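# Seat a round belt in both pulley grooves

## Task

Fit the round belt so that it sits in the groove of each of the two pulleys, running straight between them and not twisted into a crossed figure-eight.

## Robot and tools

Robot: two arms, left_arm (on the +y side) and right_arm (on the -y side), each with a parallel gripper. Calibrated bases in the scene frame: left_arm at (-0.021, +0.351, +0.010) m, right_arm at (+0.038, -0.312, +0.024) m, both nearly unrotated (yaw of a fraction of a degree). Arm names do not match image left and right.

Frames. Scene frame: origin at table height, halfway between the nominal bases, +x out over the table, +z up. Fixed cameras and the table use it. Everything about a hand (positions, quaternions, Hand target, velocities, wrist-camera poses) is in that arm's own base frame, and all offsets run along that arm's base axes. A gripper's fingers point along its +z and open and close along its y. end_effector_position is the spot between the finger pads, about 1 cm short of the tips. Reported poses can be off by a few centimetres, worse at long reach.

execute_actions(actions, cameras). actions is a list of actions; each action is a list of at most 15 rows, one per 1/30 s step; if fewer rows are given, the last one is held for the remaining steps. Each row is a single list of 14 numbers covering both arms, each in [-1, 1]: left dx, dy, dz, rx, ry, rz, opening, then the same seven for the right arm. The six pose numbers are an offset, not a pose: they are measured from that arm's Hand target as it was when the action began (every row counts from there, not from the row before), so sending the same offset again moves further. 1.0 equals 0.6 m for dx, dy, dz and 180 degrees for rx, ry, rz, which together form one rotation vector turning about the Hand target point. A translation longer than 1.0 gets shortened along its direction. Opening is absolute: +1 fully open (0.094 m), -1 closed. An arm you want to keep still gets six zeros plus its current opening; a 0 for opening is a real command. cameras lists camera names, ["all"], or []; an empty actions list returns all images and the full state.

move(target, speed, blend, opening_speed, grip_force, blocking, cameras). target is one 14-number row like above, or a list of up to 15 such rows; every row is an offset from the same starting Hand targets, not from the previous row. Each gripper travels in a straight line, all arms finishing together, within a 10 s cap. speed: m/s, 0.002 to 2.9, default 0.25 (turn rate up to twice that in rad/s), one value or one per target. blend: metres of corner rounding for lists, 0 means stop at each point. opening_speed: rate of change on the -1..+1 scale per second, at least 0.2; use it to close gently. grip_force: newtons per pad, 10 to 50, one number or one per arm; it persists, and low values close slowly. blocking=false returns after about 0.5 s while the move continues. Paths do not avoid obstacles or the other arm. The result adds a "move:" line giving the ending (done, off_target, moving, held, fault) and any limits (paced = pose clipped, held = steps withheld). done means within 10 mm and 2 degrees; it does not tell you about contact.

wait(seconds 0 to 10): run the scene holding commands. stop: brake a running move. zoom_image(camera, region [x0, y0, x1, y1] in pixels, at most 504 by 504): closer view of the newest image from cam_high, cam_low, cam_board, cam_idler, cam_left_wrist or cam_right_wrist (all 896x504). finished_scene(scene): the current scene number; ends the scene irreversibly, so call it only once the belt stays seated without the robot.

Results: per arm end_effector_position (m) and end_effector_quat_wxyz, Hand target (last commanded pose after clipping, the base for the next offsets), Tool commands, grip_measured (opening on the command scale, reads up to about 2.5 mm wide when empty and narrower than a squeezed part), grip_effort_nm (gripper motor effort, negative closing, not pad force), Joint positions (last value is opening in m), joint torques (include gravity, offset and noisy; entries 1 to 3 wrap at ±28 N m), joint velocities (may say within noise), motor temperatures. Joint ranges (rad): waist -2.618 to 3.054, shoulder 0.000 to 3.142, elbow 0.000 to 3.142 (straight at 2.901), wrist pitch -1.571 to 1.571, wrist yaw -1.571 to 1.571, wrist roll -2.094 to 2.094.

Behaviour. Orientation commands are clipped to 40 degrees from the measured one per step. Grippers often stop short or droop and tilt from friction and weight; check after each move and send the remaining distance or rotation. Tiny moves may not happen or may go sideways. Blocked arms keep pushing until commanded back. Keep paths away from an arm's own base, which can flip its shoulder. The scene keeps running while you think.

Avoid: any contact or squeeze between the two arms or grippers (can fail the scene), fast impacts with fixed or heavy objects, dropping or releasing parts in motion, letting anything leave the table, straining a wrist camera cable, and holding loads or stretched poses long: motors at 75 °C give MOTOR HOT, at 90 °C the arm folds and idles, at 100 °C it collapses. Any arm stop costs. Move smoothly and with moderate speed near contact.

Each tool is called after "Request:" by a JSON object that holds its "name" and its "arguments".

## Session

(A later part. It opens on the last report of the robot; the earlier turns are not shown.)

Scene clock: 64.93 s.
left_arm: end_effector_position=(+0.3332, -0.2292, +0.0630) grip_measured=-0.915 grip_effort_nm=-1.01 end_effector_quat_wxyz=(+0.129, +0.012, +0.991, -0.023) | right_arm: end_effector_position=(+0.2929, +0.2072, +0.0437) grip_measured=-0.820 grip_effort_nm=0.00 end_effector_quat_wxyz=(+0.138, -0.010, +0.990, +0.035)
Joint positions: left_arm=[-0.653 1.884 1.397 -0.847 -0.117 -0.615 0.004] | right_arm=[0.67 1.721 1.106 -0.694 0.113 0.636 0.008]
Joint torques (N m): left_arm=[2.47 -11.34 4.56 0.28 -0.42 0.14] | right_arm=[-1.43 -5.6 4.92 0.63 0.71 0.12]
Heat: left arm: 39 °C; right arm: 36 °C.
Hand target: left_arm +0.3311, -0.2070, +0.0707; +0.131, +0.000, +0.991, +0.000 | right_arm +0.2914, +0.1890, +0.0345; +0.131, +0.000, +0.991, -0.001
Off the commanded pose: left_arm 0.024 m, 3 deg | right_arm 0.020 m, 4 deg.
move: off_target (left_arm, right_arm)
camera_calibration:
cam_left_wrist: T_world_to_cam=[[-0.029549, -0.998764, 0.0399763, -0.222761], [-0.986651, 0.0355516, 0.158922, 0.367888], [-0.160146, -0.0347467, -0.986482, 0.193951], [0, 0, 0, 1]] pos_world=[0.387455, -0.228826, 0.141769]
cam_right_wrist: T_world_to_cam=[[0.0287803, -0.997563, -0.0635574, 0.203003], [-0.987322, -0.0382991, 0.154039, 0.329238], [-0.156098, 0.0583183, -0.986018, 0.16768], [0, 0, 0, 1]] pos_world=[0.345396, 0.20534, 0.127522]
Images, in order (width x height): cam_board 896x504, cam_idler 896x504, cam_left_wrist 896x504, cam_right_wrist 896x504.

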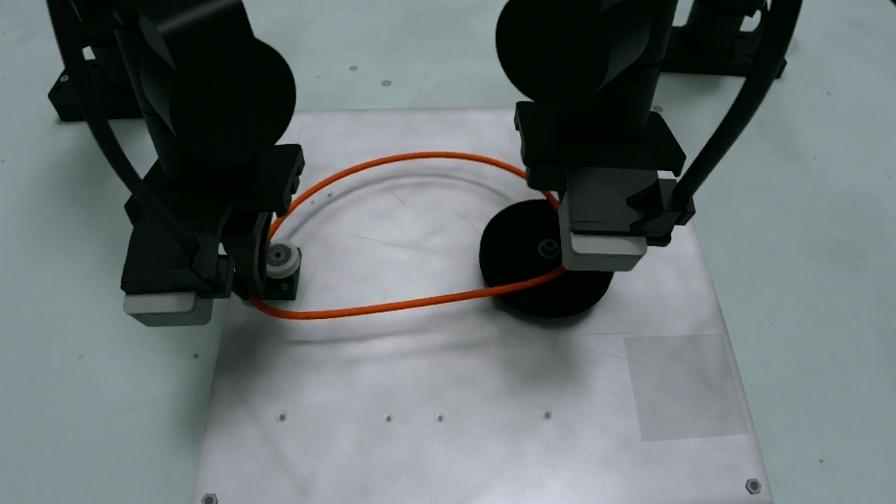

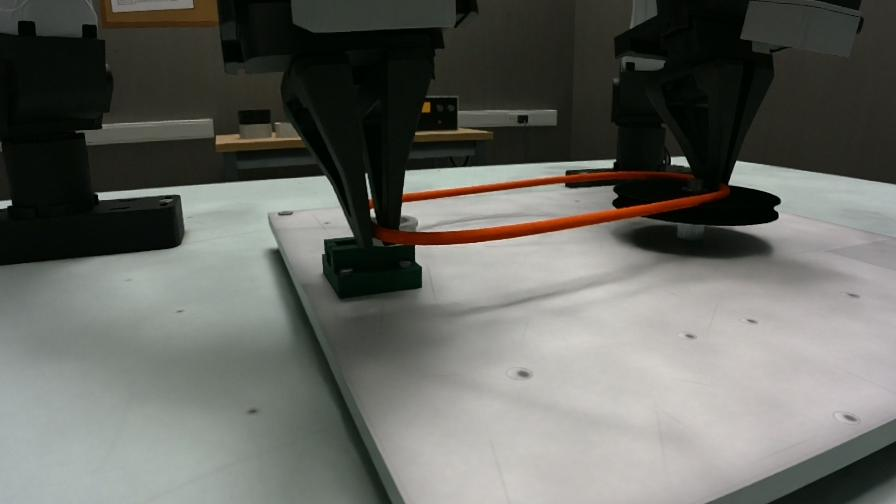

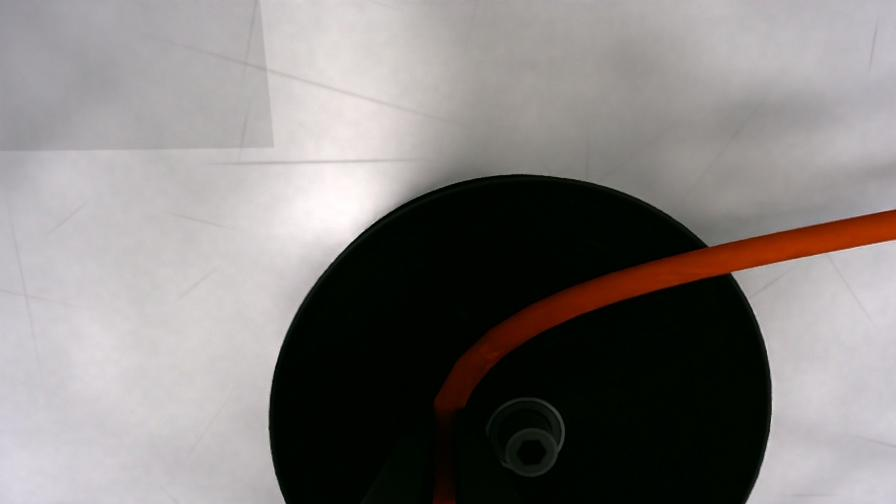

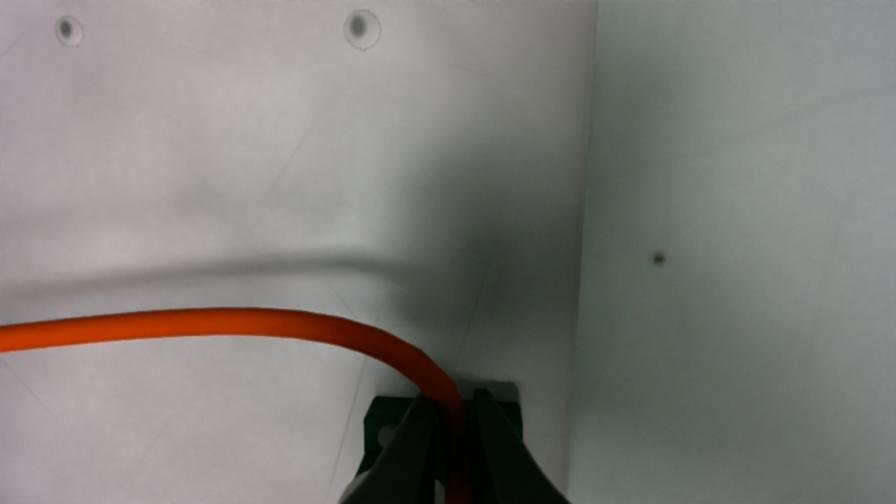

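Request:
{"name": "move", "arguments": {"target": [[0,0,0.012,0,0,0,-0.96,0,0,0,0,0,0,-0.95],[0,0,0.012,0,0,0,-0.96,-0.005,-0.005,-0.002,0,-0.083,0,-0.95]], "speed": 0.06, "cameras": ["cam_idler","cam_board","cam_right_wrist"]}}

Request:
{"name": "zoom_image", "arguments": {"camera": "cam_idler", "region": [280, 140, 530, 300]}}

Request:
{"name": "zoom_image", "arguments": {"camera": "cam_board", "region": [180, 180, 380, 330]}}

Scene clock: 69.93 s.
left_arm: end_effector_position=(+0.3318, -0.2286, +0.0643) grip_measured=-0.915 grip_effort_nm=-1.01 end_effector_quat_wxyz=(+0.128, +0.013, +0.991, -0.023) | right_arm: end_effector_position=(+0.2953, +0.2122, +0.0438) grip_measured=-0.905 grip_effort_nm=-1.01 end_effector_quat_wxyz=(+0.265, -0.016, +0.963, +0.048)
Joint positions: left_arm=[-0.653 1.88 1.397 -0.854 -0.114 -0.614 0.004] | right_arm=[0.756 1.6 0.869 -0.365 0.28 0.655 0.004]
Joint torques (N m): left_arm=[2.48 -11.47 6.24 0.09 -0.45 0.12] | right_arm=[-0.92 -6.15 3.86 0.77 0.95 0.26]
Motor temperatures (°C): left_arm=[27 41 31 32 25 25 28] | right_arm=[26 35 31 30 24 27 27]
Heat: left arm: 41 °C; right arm: 35 °C.
Hand target: left_arm +0.3311, -0.2070, +0.0779; +0.131, +0.000, +0.991, +0.000 | right_arm +0.2883, +0.1860, +0.0332; +0.259, +0.000, +0.966, -0.001
Off the commanded pose: left_arm 0.026 m, 3 deg | right_arm 0.029 m, 6 deg.
move: off_target (left_arm, right_arm)
camera_calibration:
cam_right_wrist: T_world_to_cam=[[0.0546942, -0.99526, -0.0804095, 0.200483], [-0.993162, -0.0459069, -0.107338, 0.346495], [0.103138, 0.0857305, -0.990966, 0.0857035], [0, 0, 0, 1]] pos_world=[0.324321, 0.208092, 0.138242]
Images, in order (width x height): cam_board 896x504, cam_idler 896x504, cam_right_wrist 896x504.

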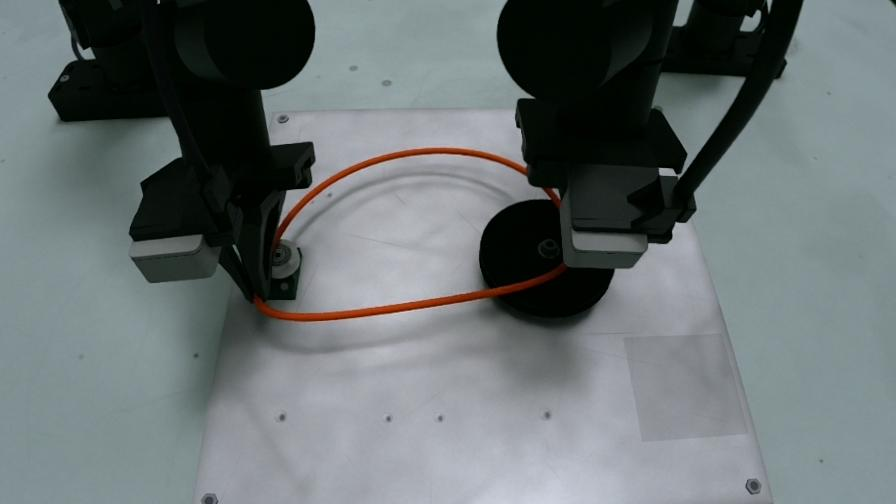

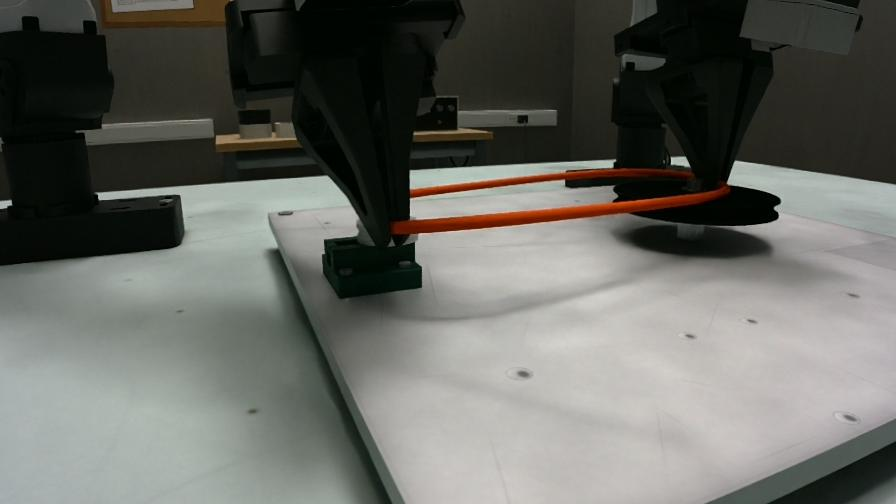

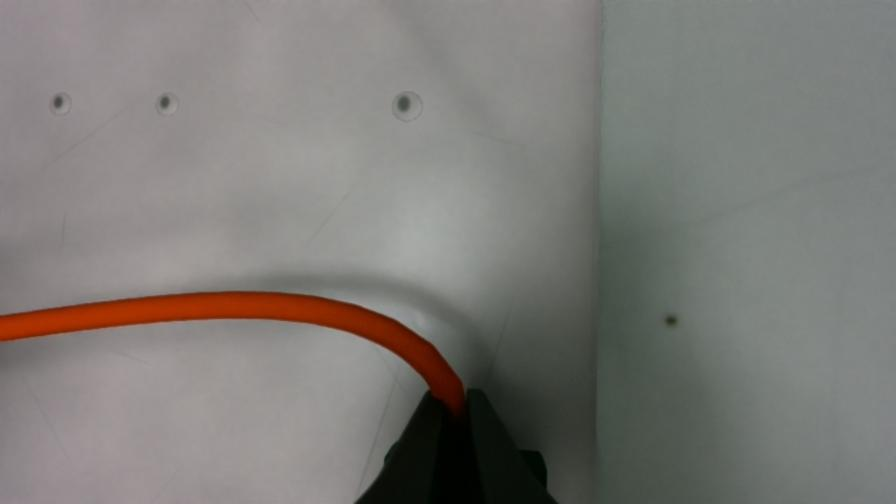

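Scaled by 2.016 from the camera's 896x504 image, which has a finer 1280x720 frame.

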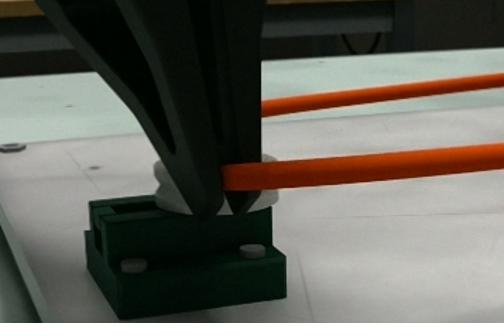

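Scaled by 2.520 from the camera's 896x504 image, which has a finer 1280x720 frame.

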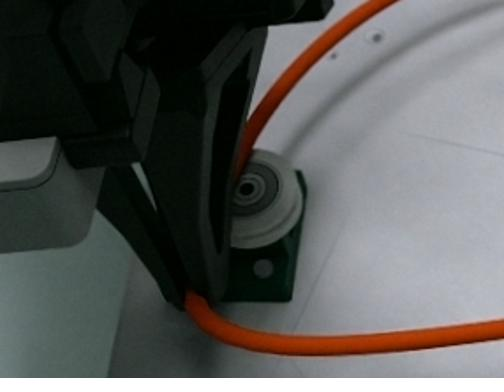

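Request:
{"name": "move", "arguments": {"target": [[0,-0.06,0,0,0,0,-0.96,0,-0.004,0,0,0.04,0,-0.96],[0,-0.06,0,0,0,0,-0.55,0,-0.004,0,0,0.04,0,-0.96]], "speed": 0.06, "opening_speed": 0.4, "cameras": ["all"]}}

Request:
{"name": "zoom_image", "arguments": {"camera": "cam_idler", "region": [280, 140, 530, 300]}}

Scene clock: 75.60 s.
left_arm: end_effector_position=(+0.3223, -0.2404, +0.0713) grip_measured=-0.552 grip_effort_nm=0.14 end_effector_quat_wxyz=(+0.117, +0.009, +0.993, -0.001) | right_arm: end_effector_position=(+0.2826, +0.1849, +0.0311) grip_measured=-0.905 grip_effort_nm=-1.01 end_effector_quat_wxyz=(+0.194, -0.006, +0.981, +0.005)
Joint positions: left_arm=[-0.705 1.916 1.481 -0.955 -0.149 -0.674 0.021] | right_arm=[0.701 1.631 0.92 -0.547 0.238 0.652 0.004]
Joint torques (N m): left_arm=[0.18 -7.75 8.79 0.57 -0.27 -0.06] | right_arm=[-0.84 -4.9 7.36 0.86 0.42 0.11]
Heat: left arm: 41 °C; right arm: 35 °C.
Hand target: left_arm +0.3311, -0.2430, +0.0780; +0.131, +0.000, +0.991, +0.000 | right_arm +0.2882, +0.1836, +0.0332; +0.198, +0.000, +0.980, -0.001
Off the commanded pose: left_arm 0.011 m, 2 deg | right_arm 0.006 m, 1 deg.
move: off_target (left_arm); target 2's new opening was sent with left_arm's hand 0.010 m and 3 deg from that target
camera_calibration:
cam_left_wrist: T_world_to_cam=[[-0.0177247, -0.999835, -0.00394969, -0.235414], [-0.982724, 0.0166933, 0.184324, 0.348631], [-0.184228, 0.00714855, -0.982858, 0.217571], [0, 0, 0, 1]] pos_world=[0.378518, -0.24275, 0.148651]
cam_right_wrist: T_world_to_cam=[[0.0124079, -0.999912, -0.0046122, 0.183431], [-0.999037, -0.012591, 0.0420387, 0.322101], [-0.0420931, 0.00408614, -0.999105, 0.133138], [0, 0, 0, 1]] pos_world=[0.325119, 0.186927, 0.120324]

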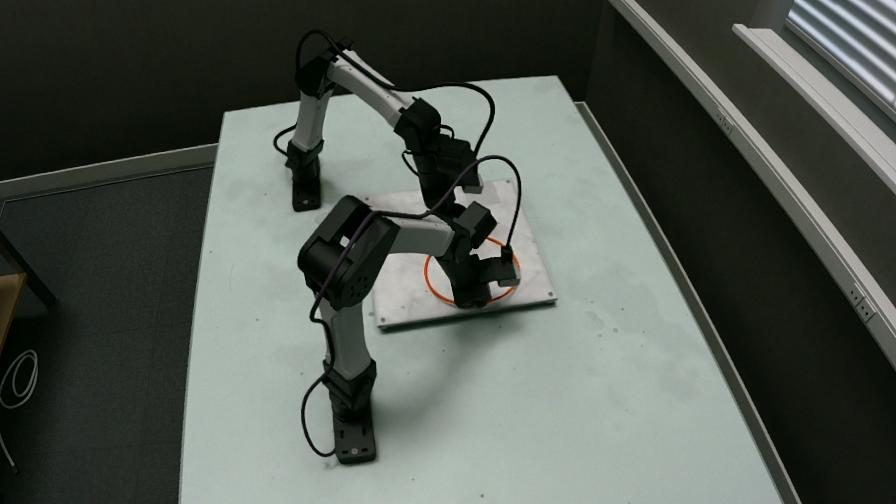

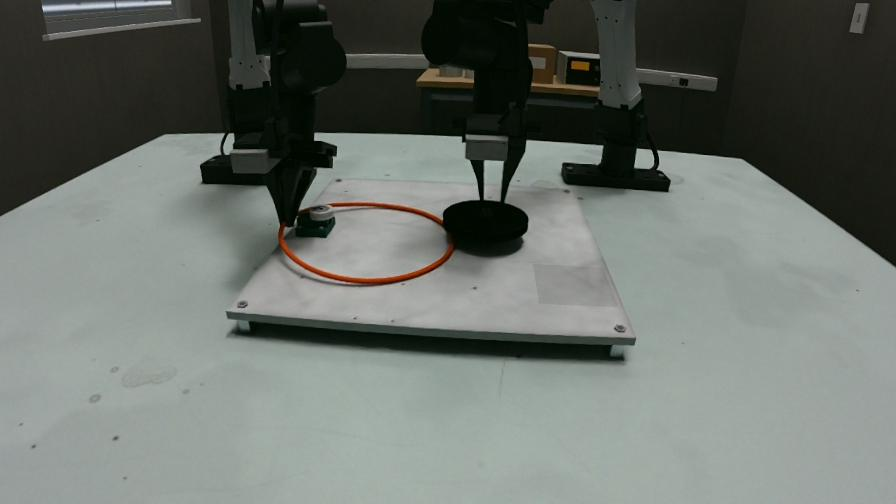

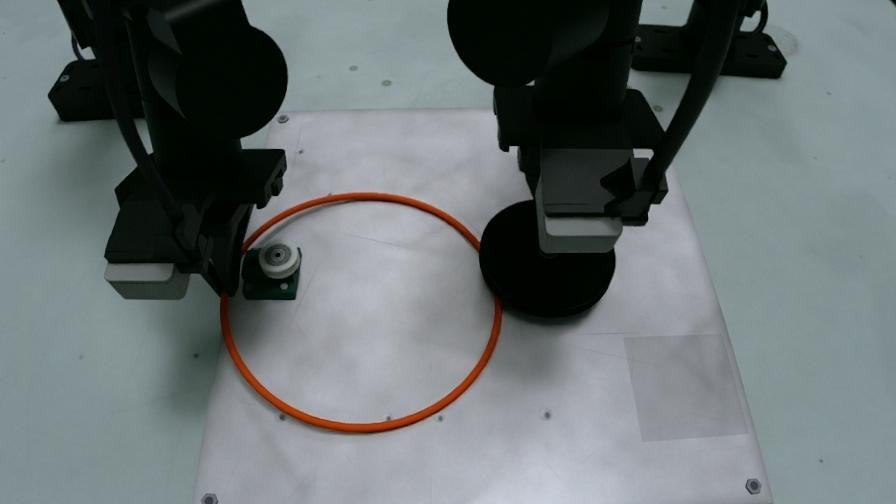

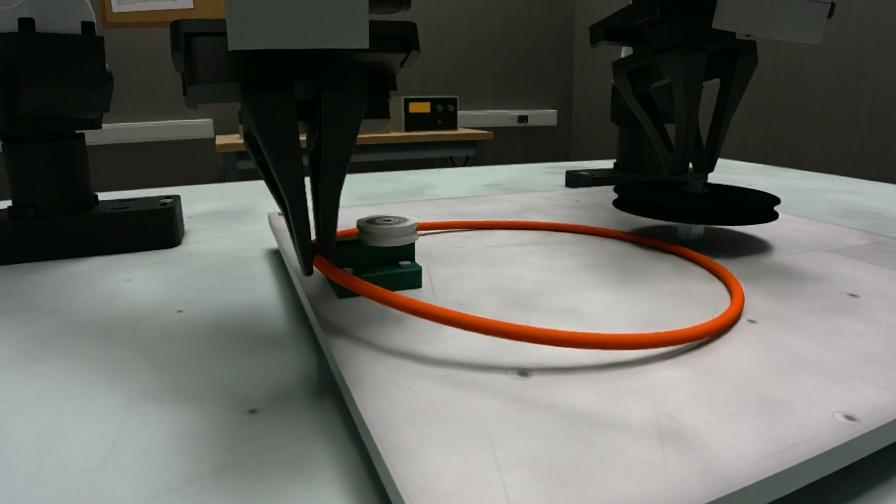

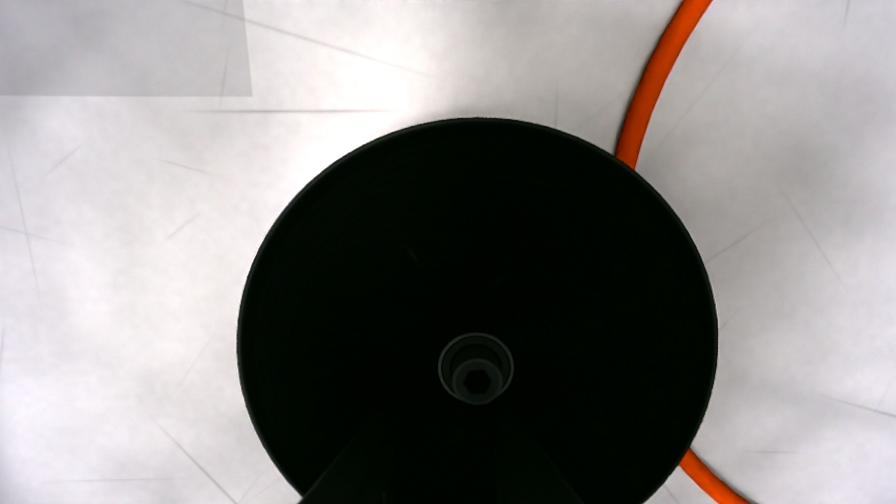

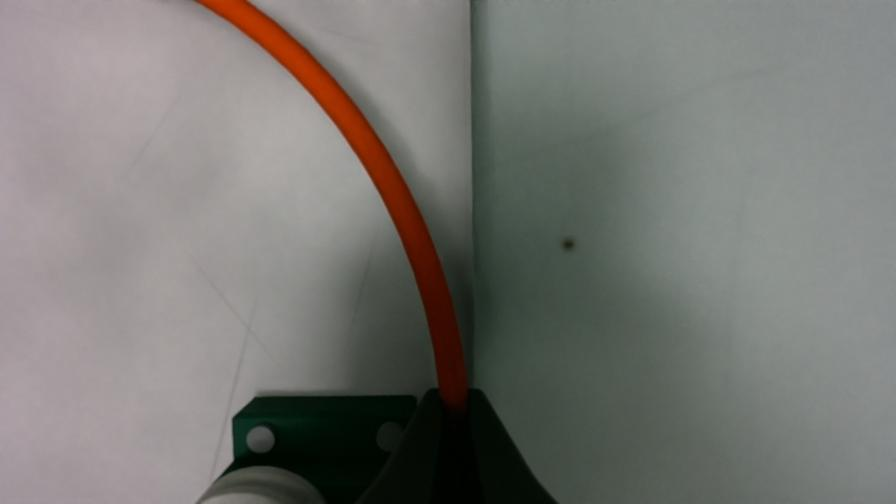

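Scaled by 2.016 from the camera's 896x504 image, which has a finer 1280x720 frame.

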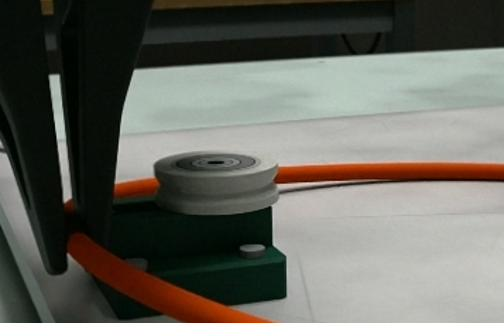

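Request:
{"name": "move", "arguments": {"target": [[0,0,0.08,0,0,0,-0.5,0,0,0,0,0,0,-0.96],[0.157,-0.103,0.08,0,0,-0.15,-0.5,0,0,0,0,0,0,-0.96],[0.157,-0.103,-0.025,0,0,-0.15,-0.5,0,0,0,0,0,0,-0.96]], "speed": 0.15, "blend": 0.02, "cameras": ["all"]}}

Scene clock: 80.60 s.
left_arm: end_effector_position=(+0.4220, -0.3044, +0.0560) grip_measured=-0.502 grip_effort_nm=0.14 end_effector_quat_wxyz=(+0.117, +0.229, +0.966, -0.021) | right_arm: end_effector_position=(+0.2826, +0.1848, +0.0311) grip_measured=-0.905 grip_effort_nm=-1.01 end_effector_quat_wxyz=(+0.194, -0.006, +0.981, +0.005)
Joint positions: left_arm=[-0.643 2.379 2.144 -1.103 -0.055 -0.171 0.023] | right_arm=[0.701 1.631 0.92 -0.548 0.238 0.652 0.004]
Joint torques (N m): left_arm=[0.85 -13.08 5.27 0.89 0.15 0.23] | right_arm=[-0.83 -4.83 7.35 0.89 0.4 0.16]
Heat: left arm: 41 °C; right arm: 35 °C.
Hand target: left_arm +0.4253, -0.3048, +0.0629; +0.127, +0.231, +0.964, -0.031 | right_arm +0.2882, +0.1836, +0.0332; +0.198, +0.000, +0.980, -0.001
Off the commanded pose: left_arm 0.008 m, 2 deg | right_arm 0.006 m, 1 deg.
move: done
camera_calibration:
cam_left_wrist: T_world_to_cam=[[-0.448083, -0.893833, -0.0168286, -0.083236], [-0.880635, 0.438069, 0.180491, 0.535899], [-0.153957, 0.095695, -0.983433, 0.235577], [0, 0, 0, 1]] pos_world=[0.470904, -0.331703, 0.133549]
cam_right_wrist: T_world_to_cam=[[0.0124169, -0.999913, -0.00441738, 0.183406], [-0.999024, -0.012593, 0.0423459, 0.322061], [-0.0423978, 0.00388726, -0.999093, 0.133273], [0, 0, 0, 1]] pos_world=[0.32512, 0.186927, 0.120324]

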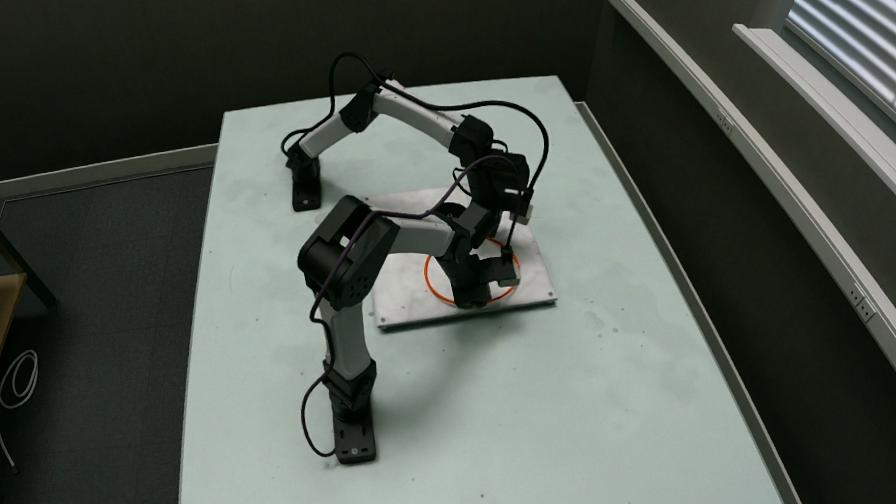

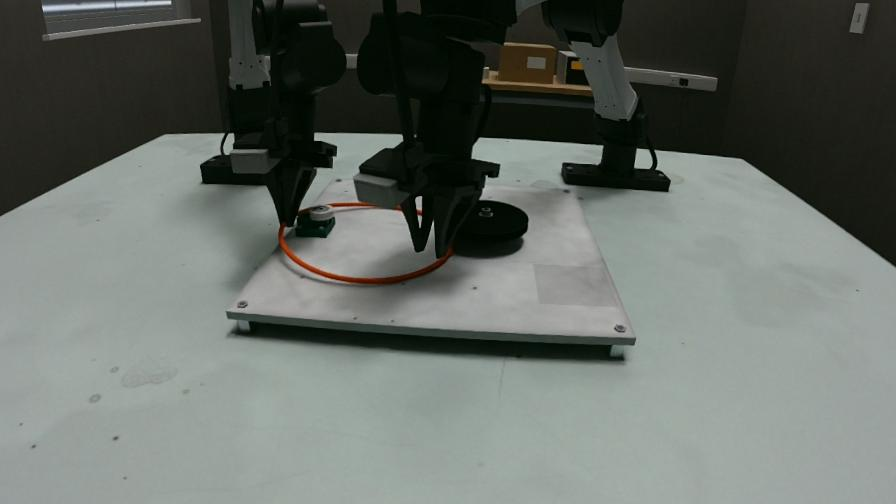

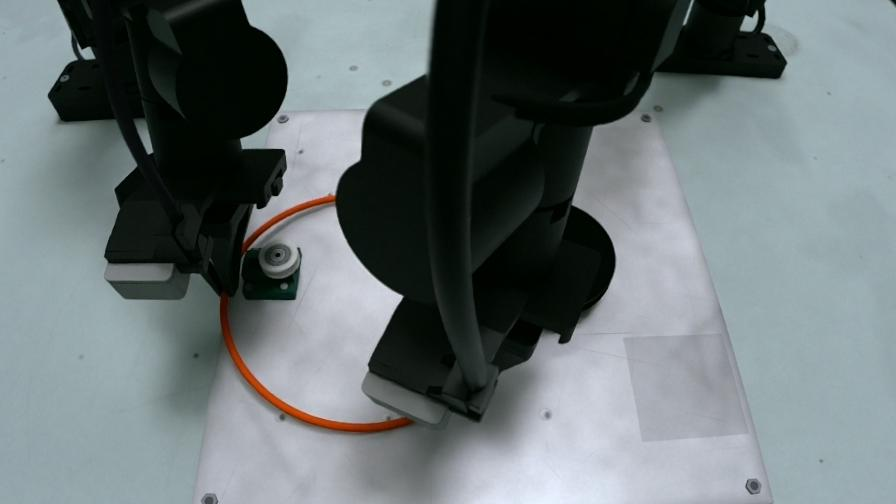

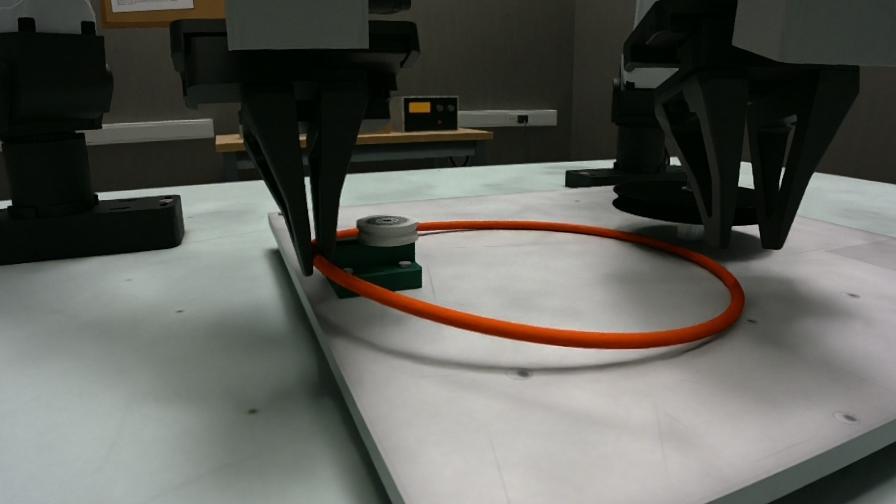

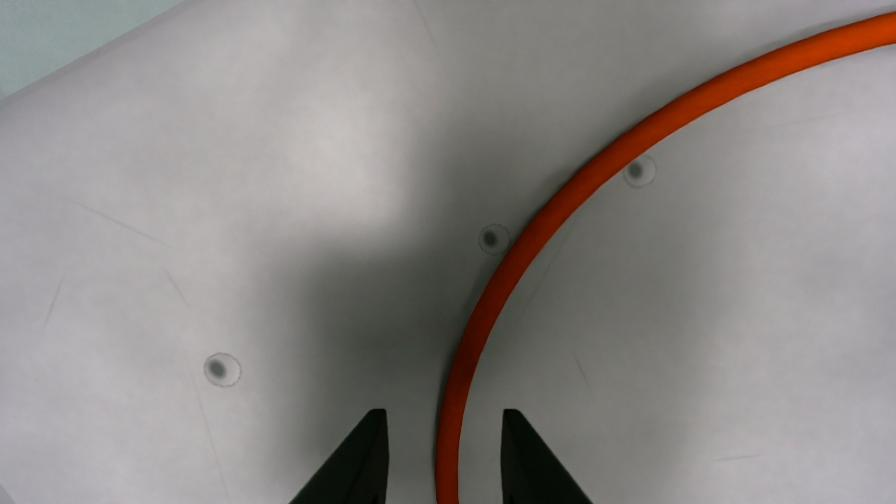

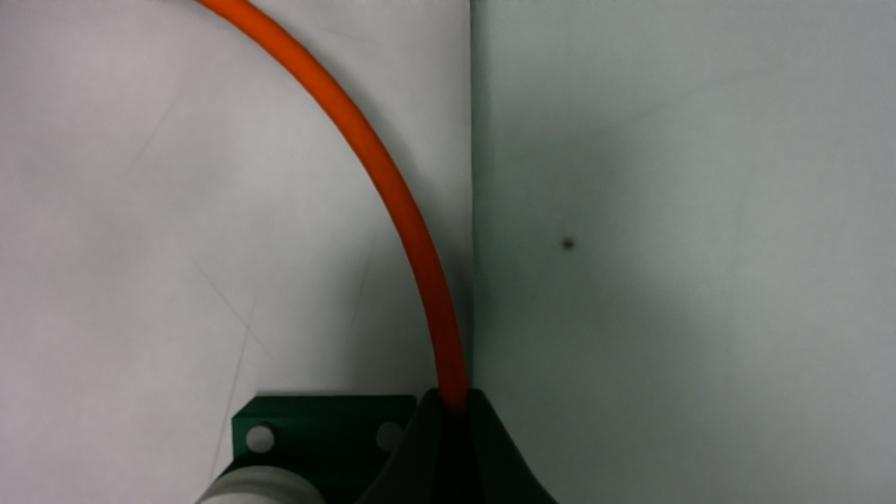

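Request:
{"name": "move", "arguments": {"target": [0.003,0,-0.032,0,0,0,-0.5,0,0,0,0,0,0,-0.96], "speed": 0.06, "cameras": ["cam_idler","cam_left_wrist","cam_low"]}}

Request:
{"name": "zoom_image", "arguments": {"camera": "cam_idler", "region": [600, 180, 850, 340]}}

Request:
{"name": "zoom_image", "arguments": {"camera": "cam_low", "region": [340, 170, 540, 310]}}

Scene clock: 82.33 s.
left_arm: end_effector_position=(+0.4234, -0.3057, +0.0416) grip_measured=-0.502 grip_effort_nm=0.14 end_effector_quat_wxyz=(+0.121, +0.230, +0.965, -0.023) | right_arm: end_effector_position=(+0.2826, +0.1848, +0.0311) grip_measured=-0.905 grip_effort_nm=-1.01 end_effector_quat_wxyz=(+0.194, -0.006, +0.981, +0.005)
Joint positions: left_arm=[-0.643 2.379 2.085 -1.035 -0.054 -0.169 0.023] | right_arm=[0.701 1.631 0.92 -0.548 0.238 0.652 0.004]
Joint torques (N m): left_arm=[1.07 -12.26 5.3 0.91 0.15 0.23] | right_arm=[-0.9 -4.97 7.58 0.92 0.35 0.11]
Heat: left arm: 43 °C; right arm: 35 °C.
Hand target: left_arm +0.4271, -0.3048, +0.0437; +0.127, +0.231, +0.964, -0.031 | right_arm +0.2882, +0.1836, +0.0332; +0.198, +0.000, +0.980, -0.001
Off the commanded pose: left_arm 0.004 m, 1 deg | right_arm 0.006 m, 1 deg.
move: done
camera_calibration:
cam_left_wrist: T_world_to_cam=[[-0.449831, -0.89299, -0.0148581, -0.0830063], [-0.880957, 0.440911, 0.171793, 0.541526], [-0.146858, 0.0903671, -0.985021, 0.217168], [0, 0, 0, 1]] pos_world=[0.471615, -0.332513, 0.119651]
Images, in order (width x height): cam_low 896x504, cam_idler 896x504, cam_left_wrist 896x504.

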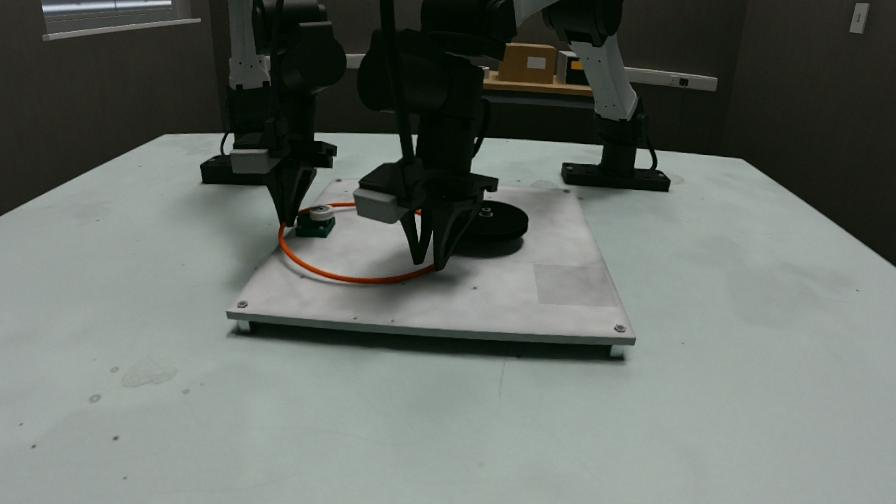

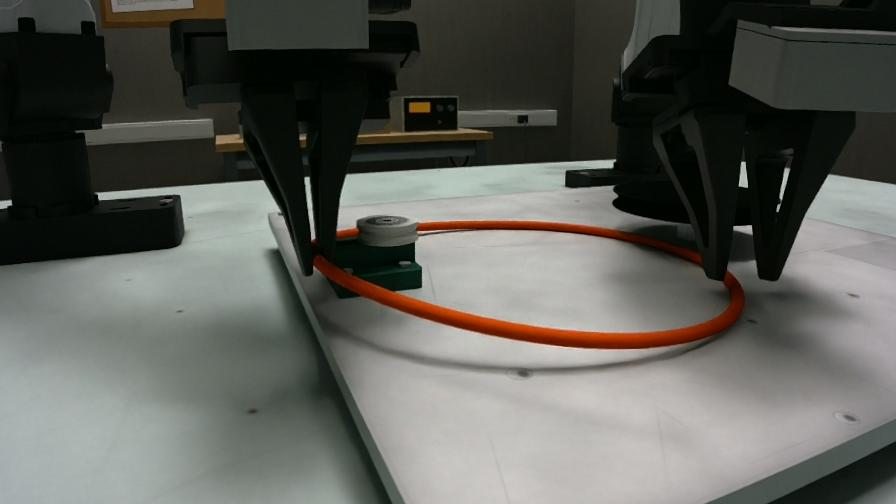

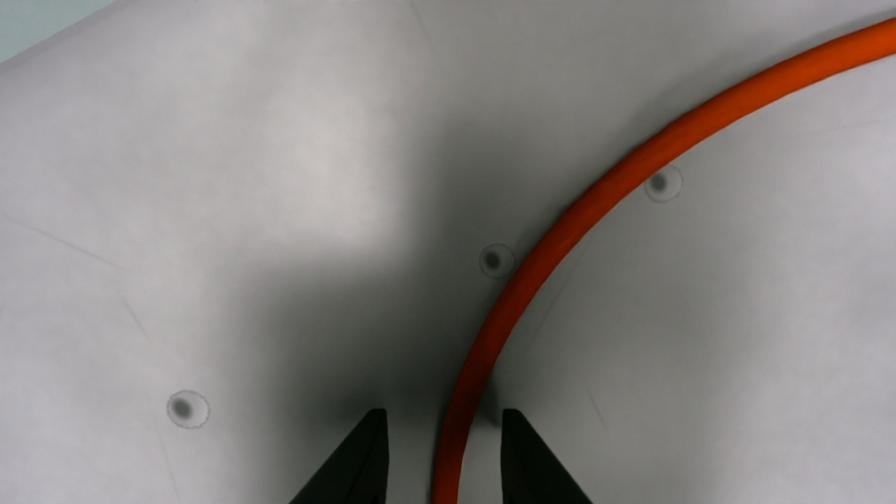

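Scaled by 2.016 from the camera's 896x504 image, which has a finer 1280x720 frame.

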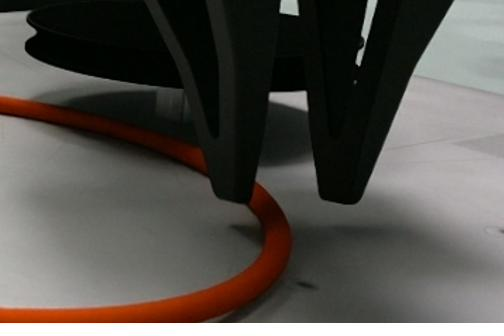

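Scaled by 2.520 from the camera's 896x504 image, which has a finer 1280x720 frame.

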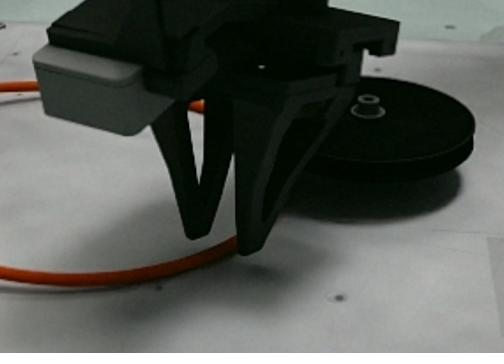

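Request:
{"name": "move", "arguments": {"target": [[0,0,-0.014,0,0,0,-0.5,0,0,0,0,0,0,-0.96],[0,0,-0.014,0,0,0,-0.96,0,0,0,0,0,0,-0.96]], "speed": 0.04, "opening_speed": 0.4, "cameras": ["cam_idler","cam_left_wrist","cam_low"]}}

Request:
{"name": "zoom_image", "arguments": {"camera": "cam_idler", "region": [600, 180, 850, 340]}}

Scene clock: 85.47 s.
left_arm: end_effector_position=(+0.4245, -0.3070, +0.0364) grip_measured=-0.916 grip_effort_nm=-0.95 end_effector_quat_wxyz=(+0.125, +0.231, +0.965, -0.025) | right_arm: end_effector_position=(+0.2826, +0.1848, +0.0311) grip_measured=-0.905 grip_effort_nm=-1.01 end_effector_quat_wxyz=(+0.194, -0.006, +0.981, +0.005)
Joint positions: left_arm=[-0.643 2.379 2.062 -1.003 -0.052 -0.167 0.004] | right_arm=[0.701 1.631 0.92 -0.548 0.238 0.652 0.004]
Joint torques (N m): left_arm=[1.07 -12 4.88 0.92 0.13 0.21] | right_arm=[-0.85 -4.88 7.53 0.88 0.35 0.13]
Heat: left arm: 44 °C; right arm: 35 °C.
Hand target: left_arm +0.4271, -0.3049, +0.0353; +0.127, +0.231, +0.964, -0.031 | right_arm +0.2882, +0.1836, +0.0332; +0.198, +0.000, +0.980, -0.001
Off the commanded pose: left_arm 0.004 m, 1 deg | right_arm 0.006 m, 1 deg.
move: done
camera_calibration:
cam_left_wrist: T_world_to_cam=[[-0.451906, -0.89199, -0.0116379, -0.0827177], [-0.880873, 0.444137, 0.163722, 0.545384], [-0.140869, 0.0842384, -0.986438, 0.207928], [0, 0, 0, 1]] pos_world=[0.472324, -0.333524, 0.114854]
Images, in order (width x height): cam_low 896x504, cam_idler 896x504, cam_left_wrist 896x504.

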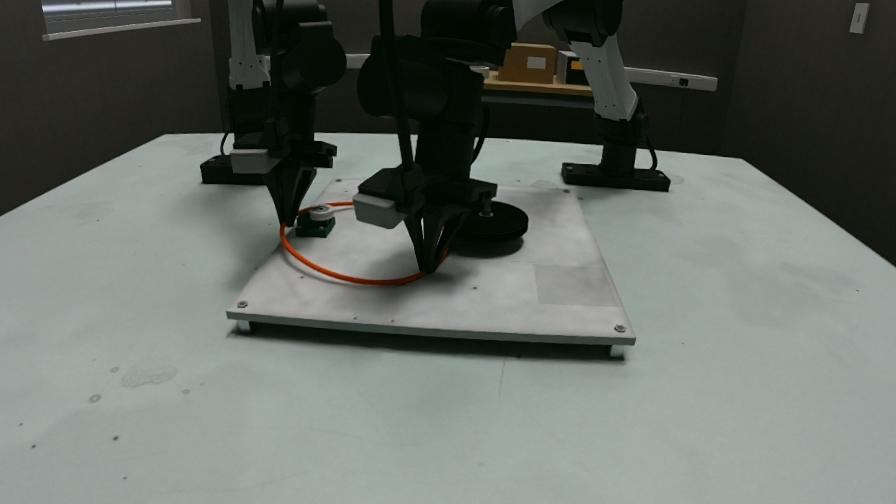

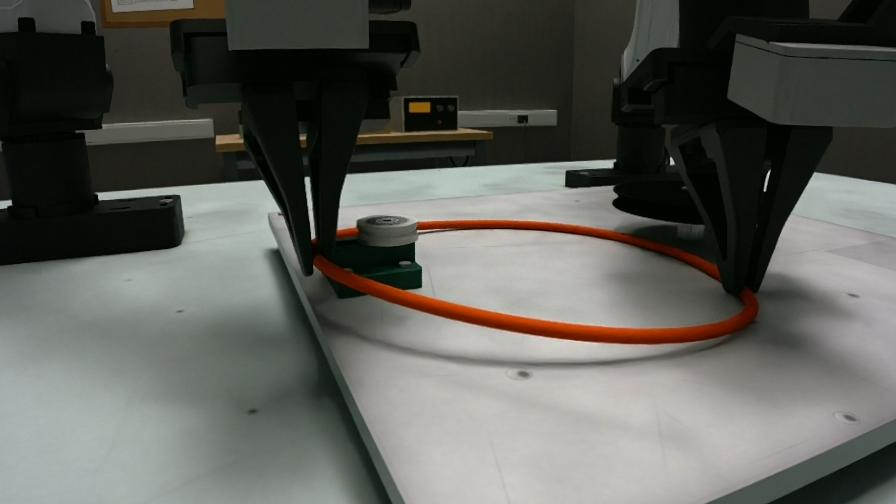

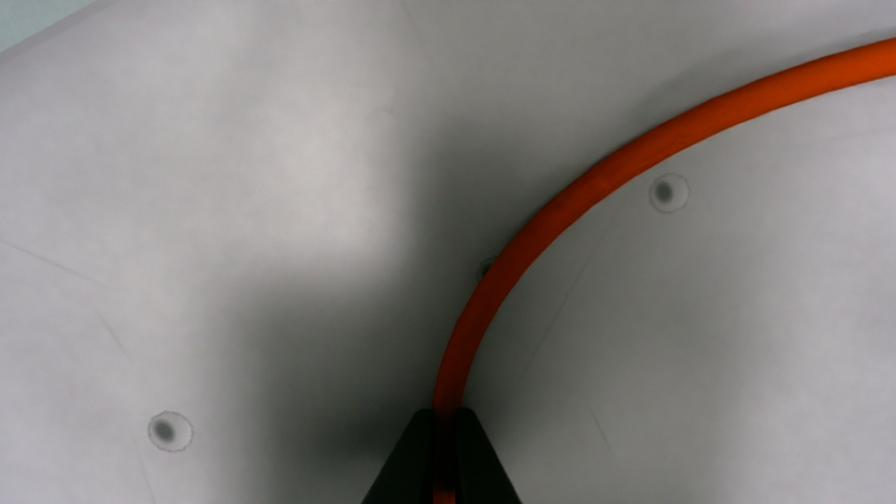

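Scaled by 2.016 from the camera's 896x504 image, which has a finer 1280x720 frame.

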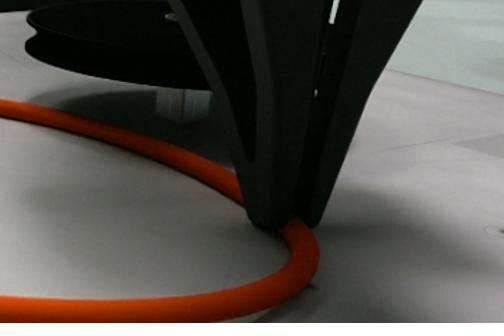

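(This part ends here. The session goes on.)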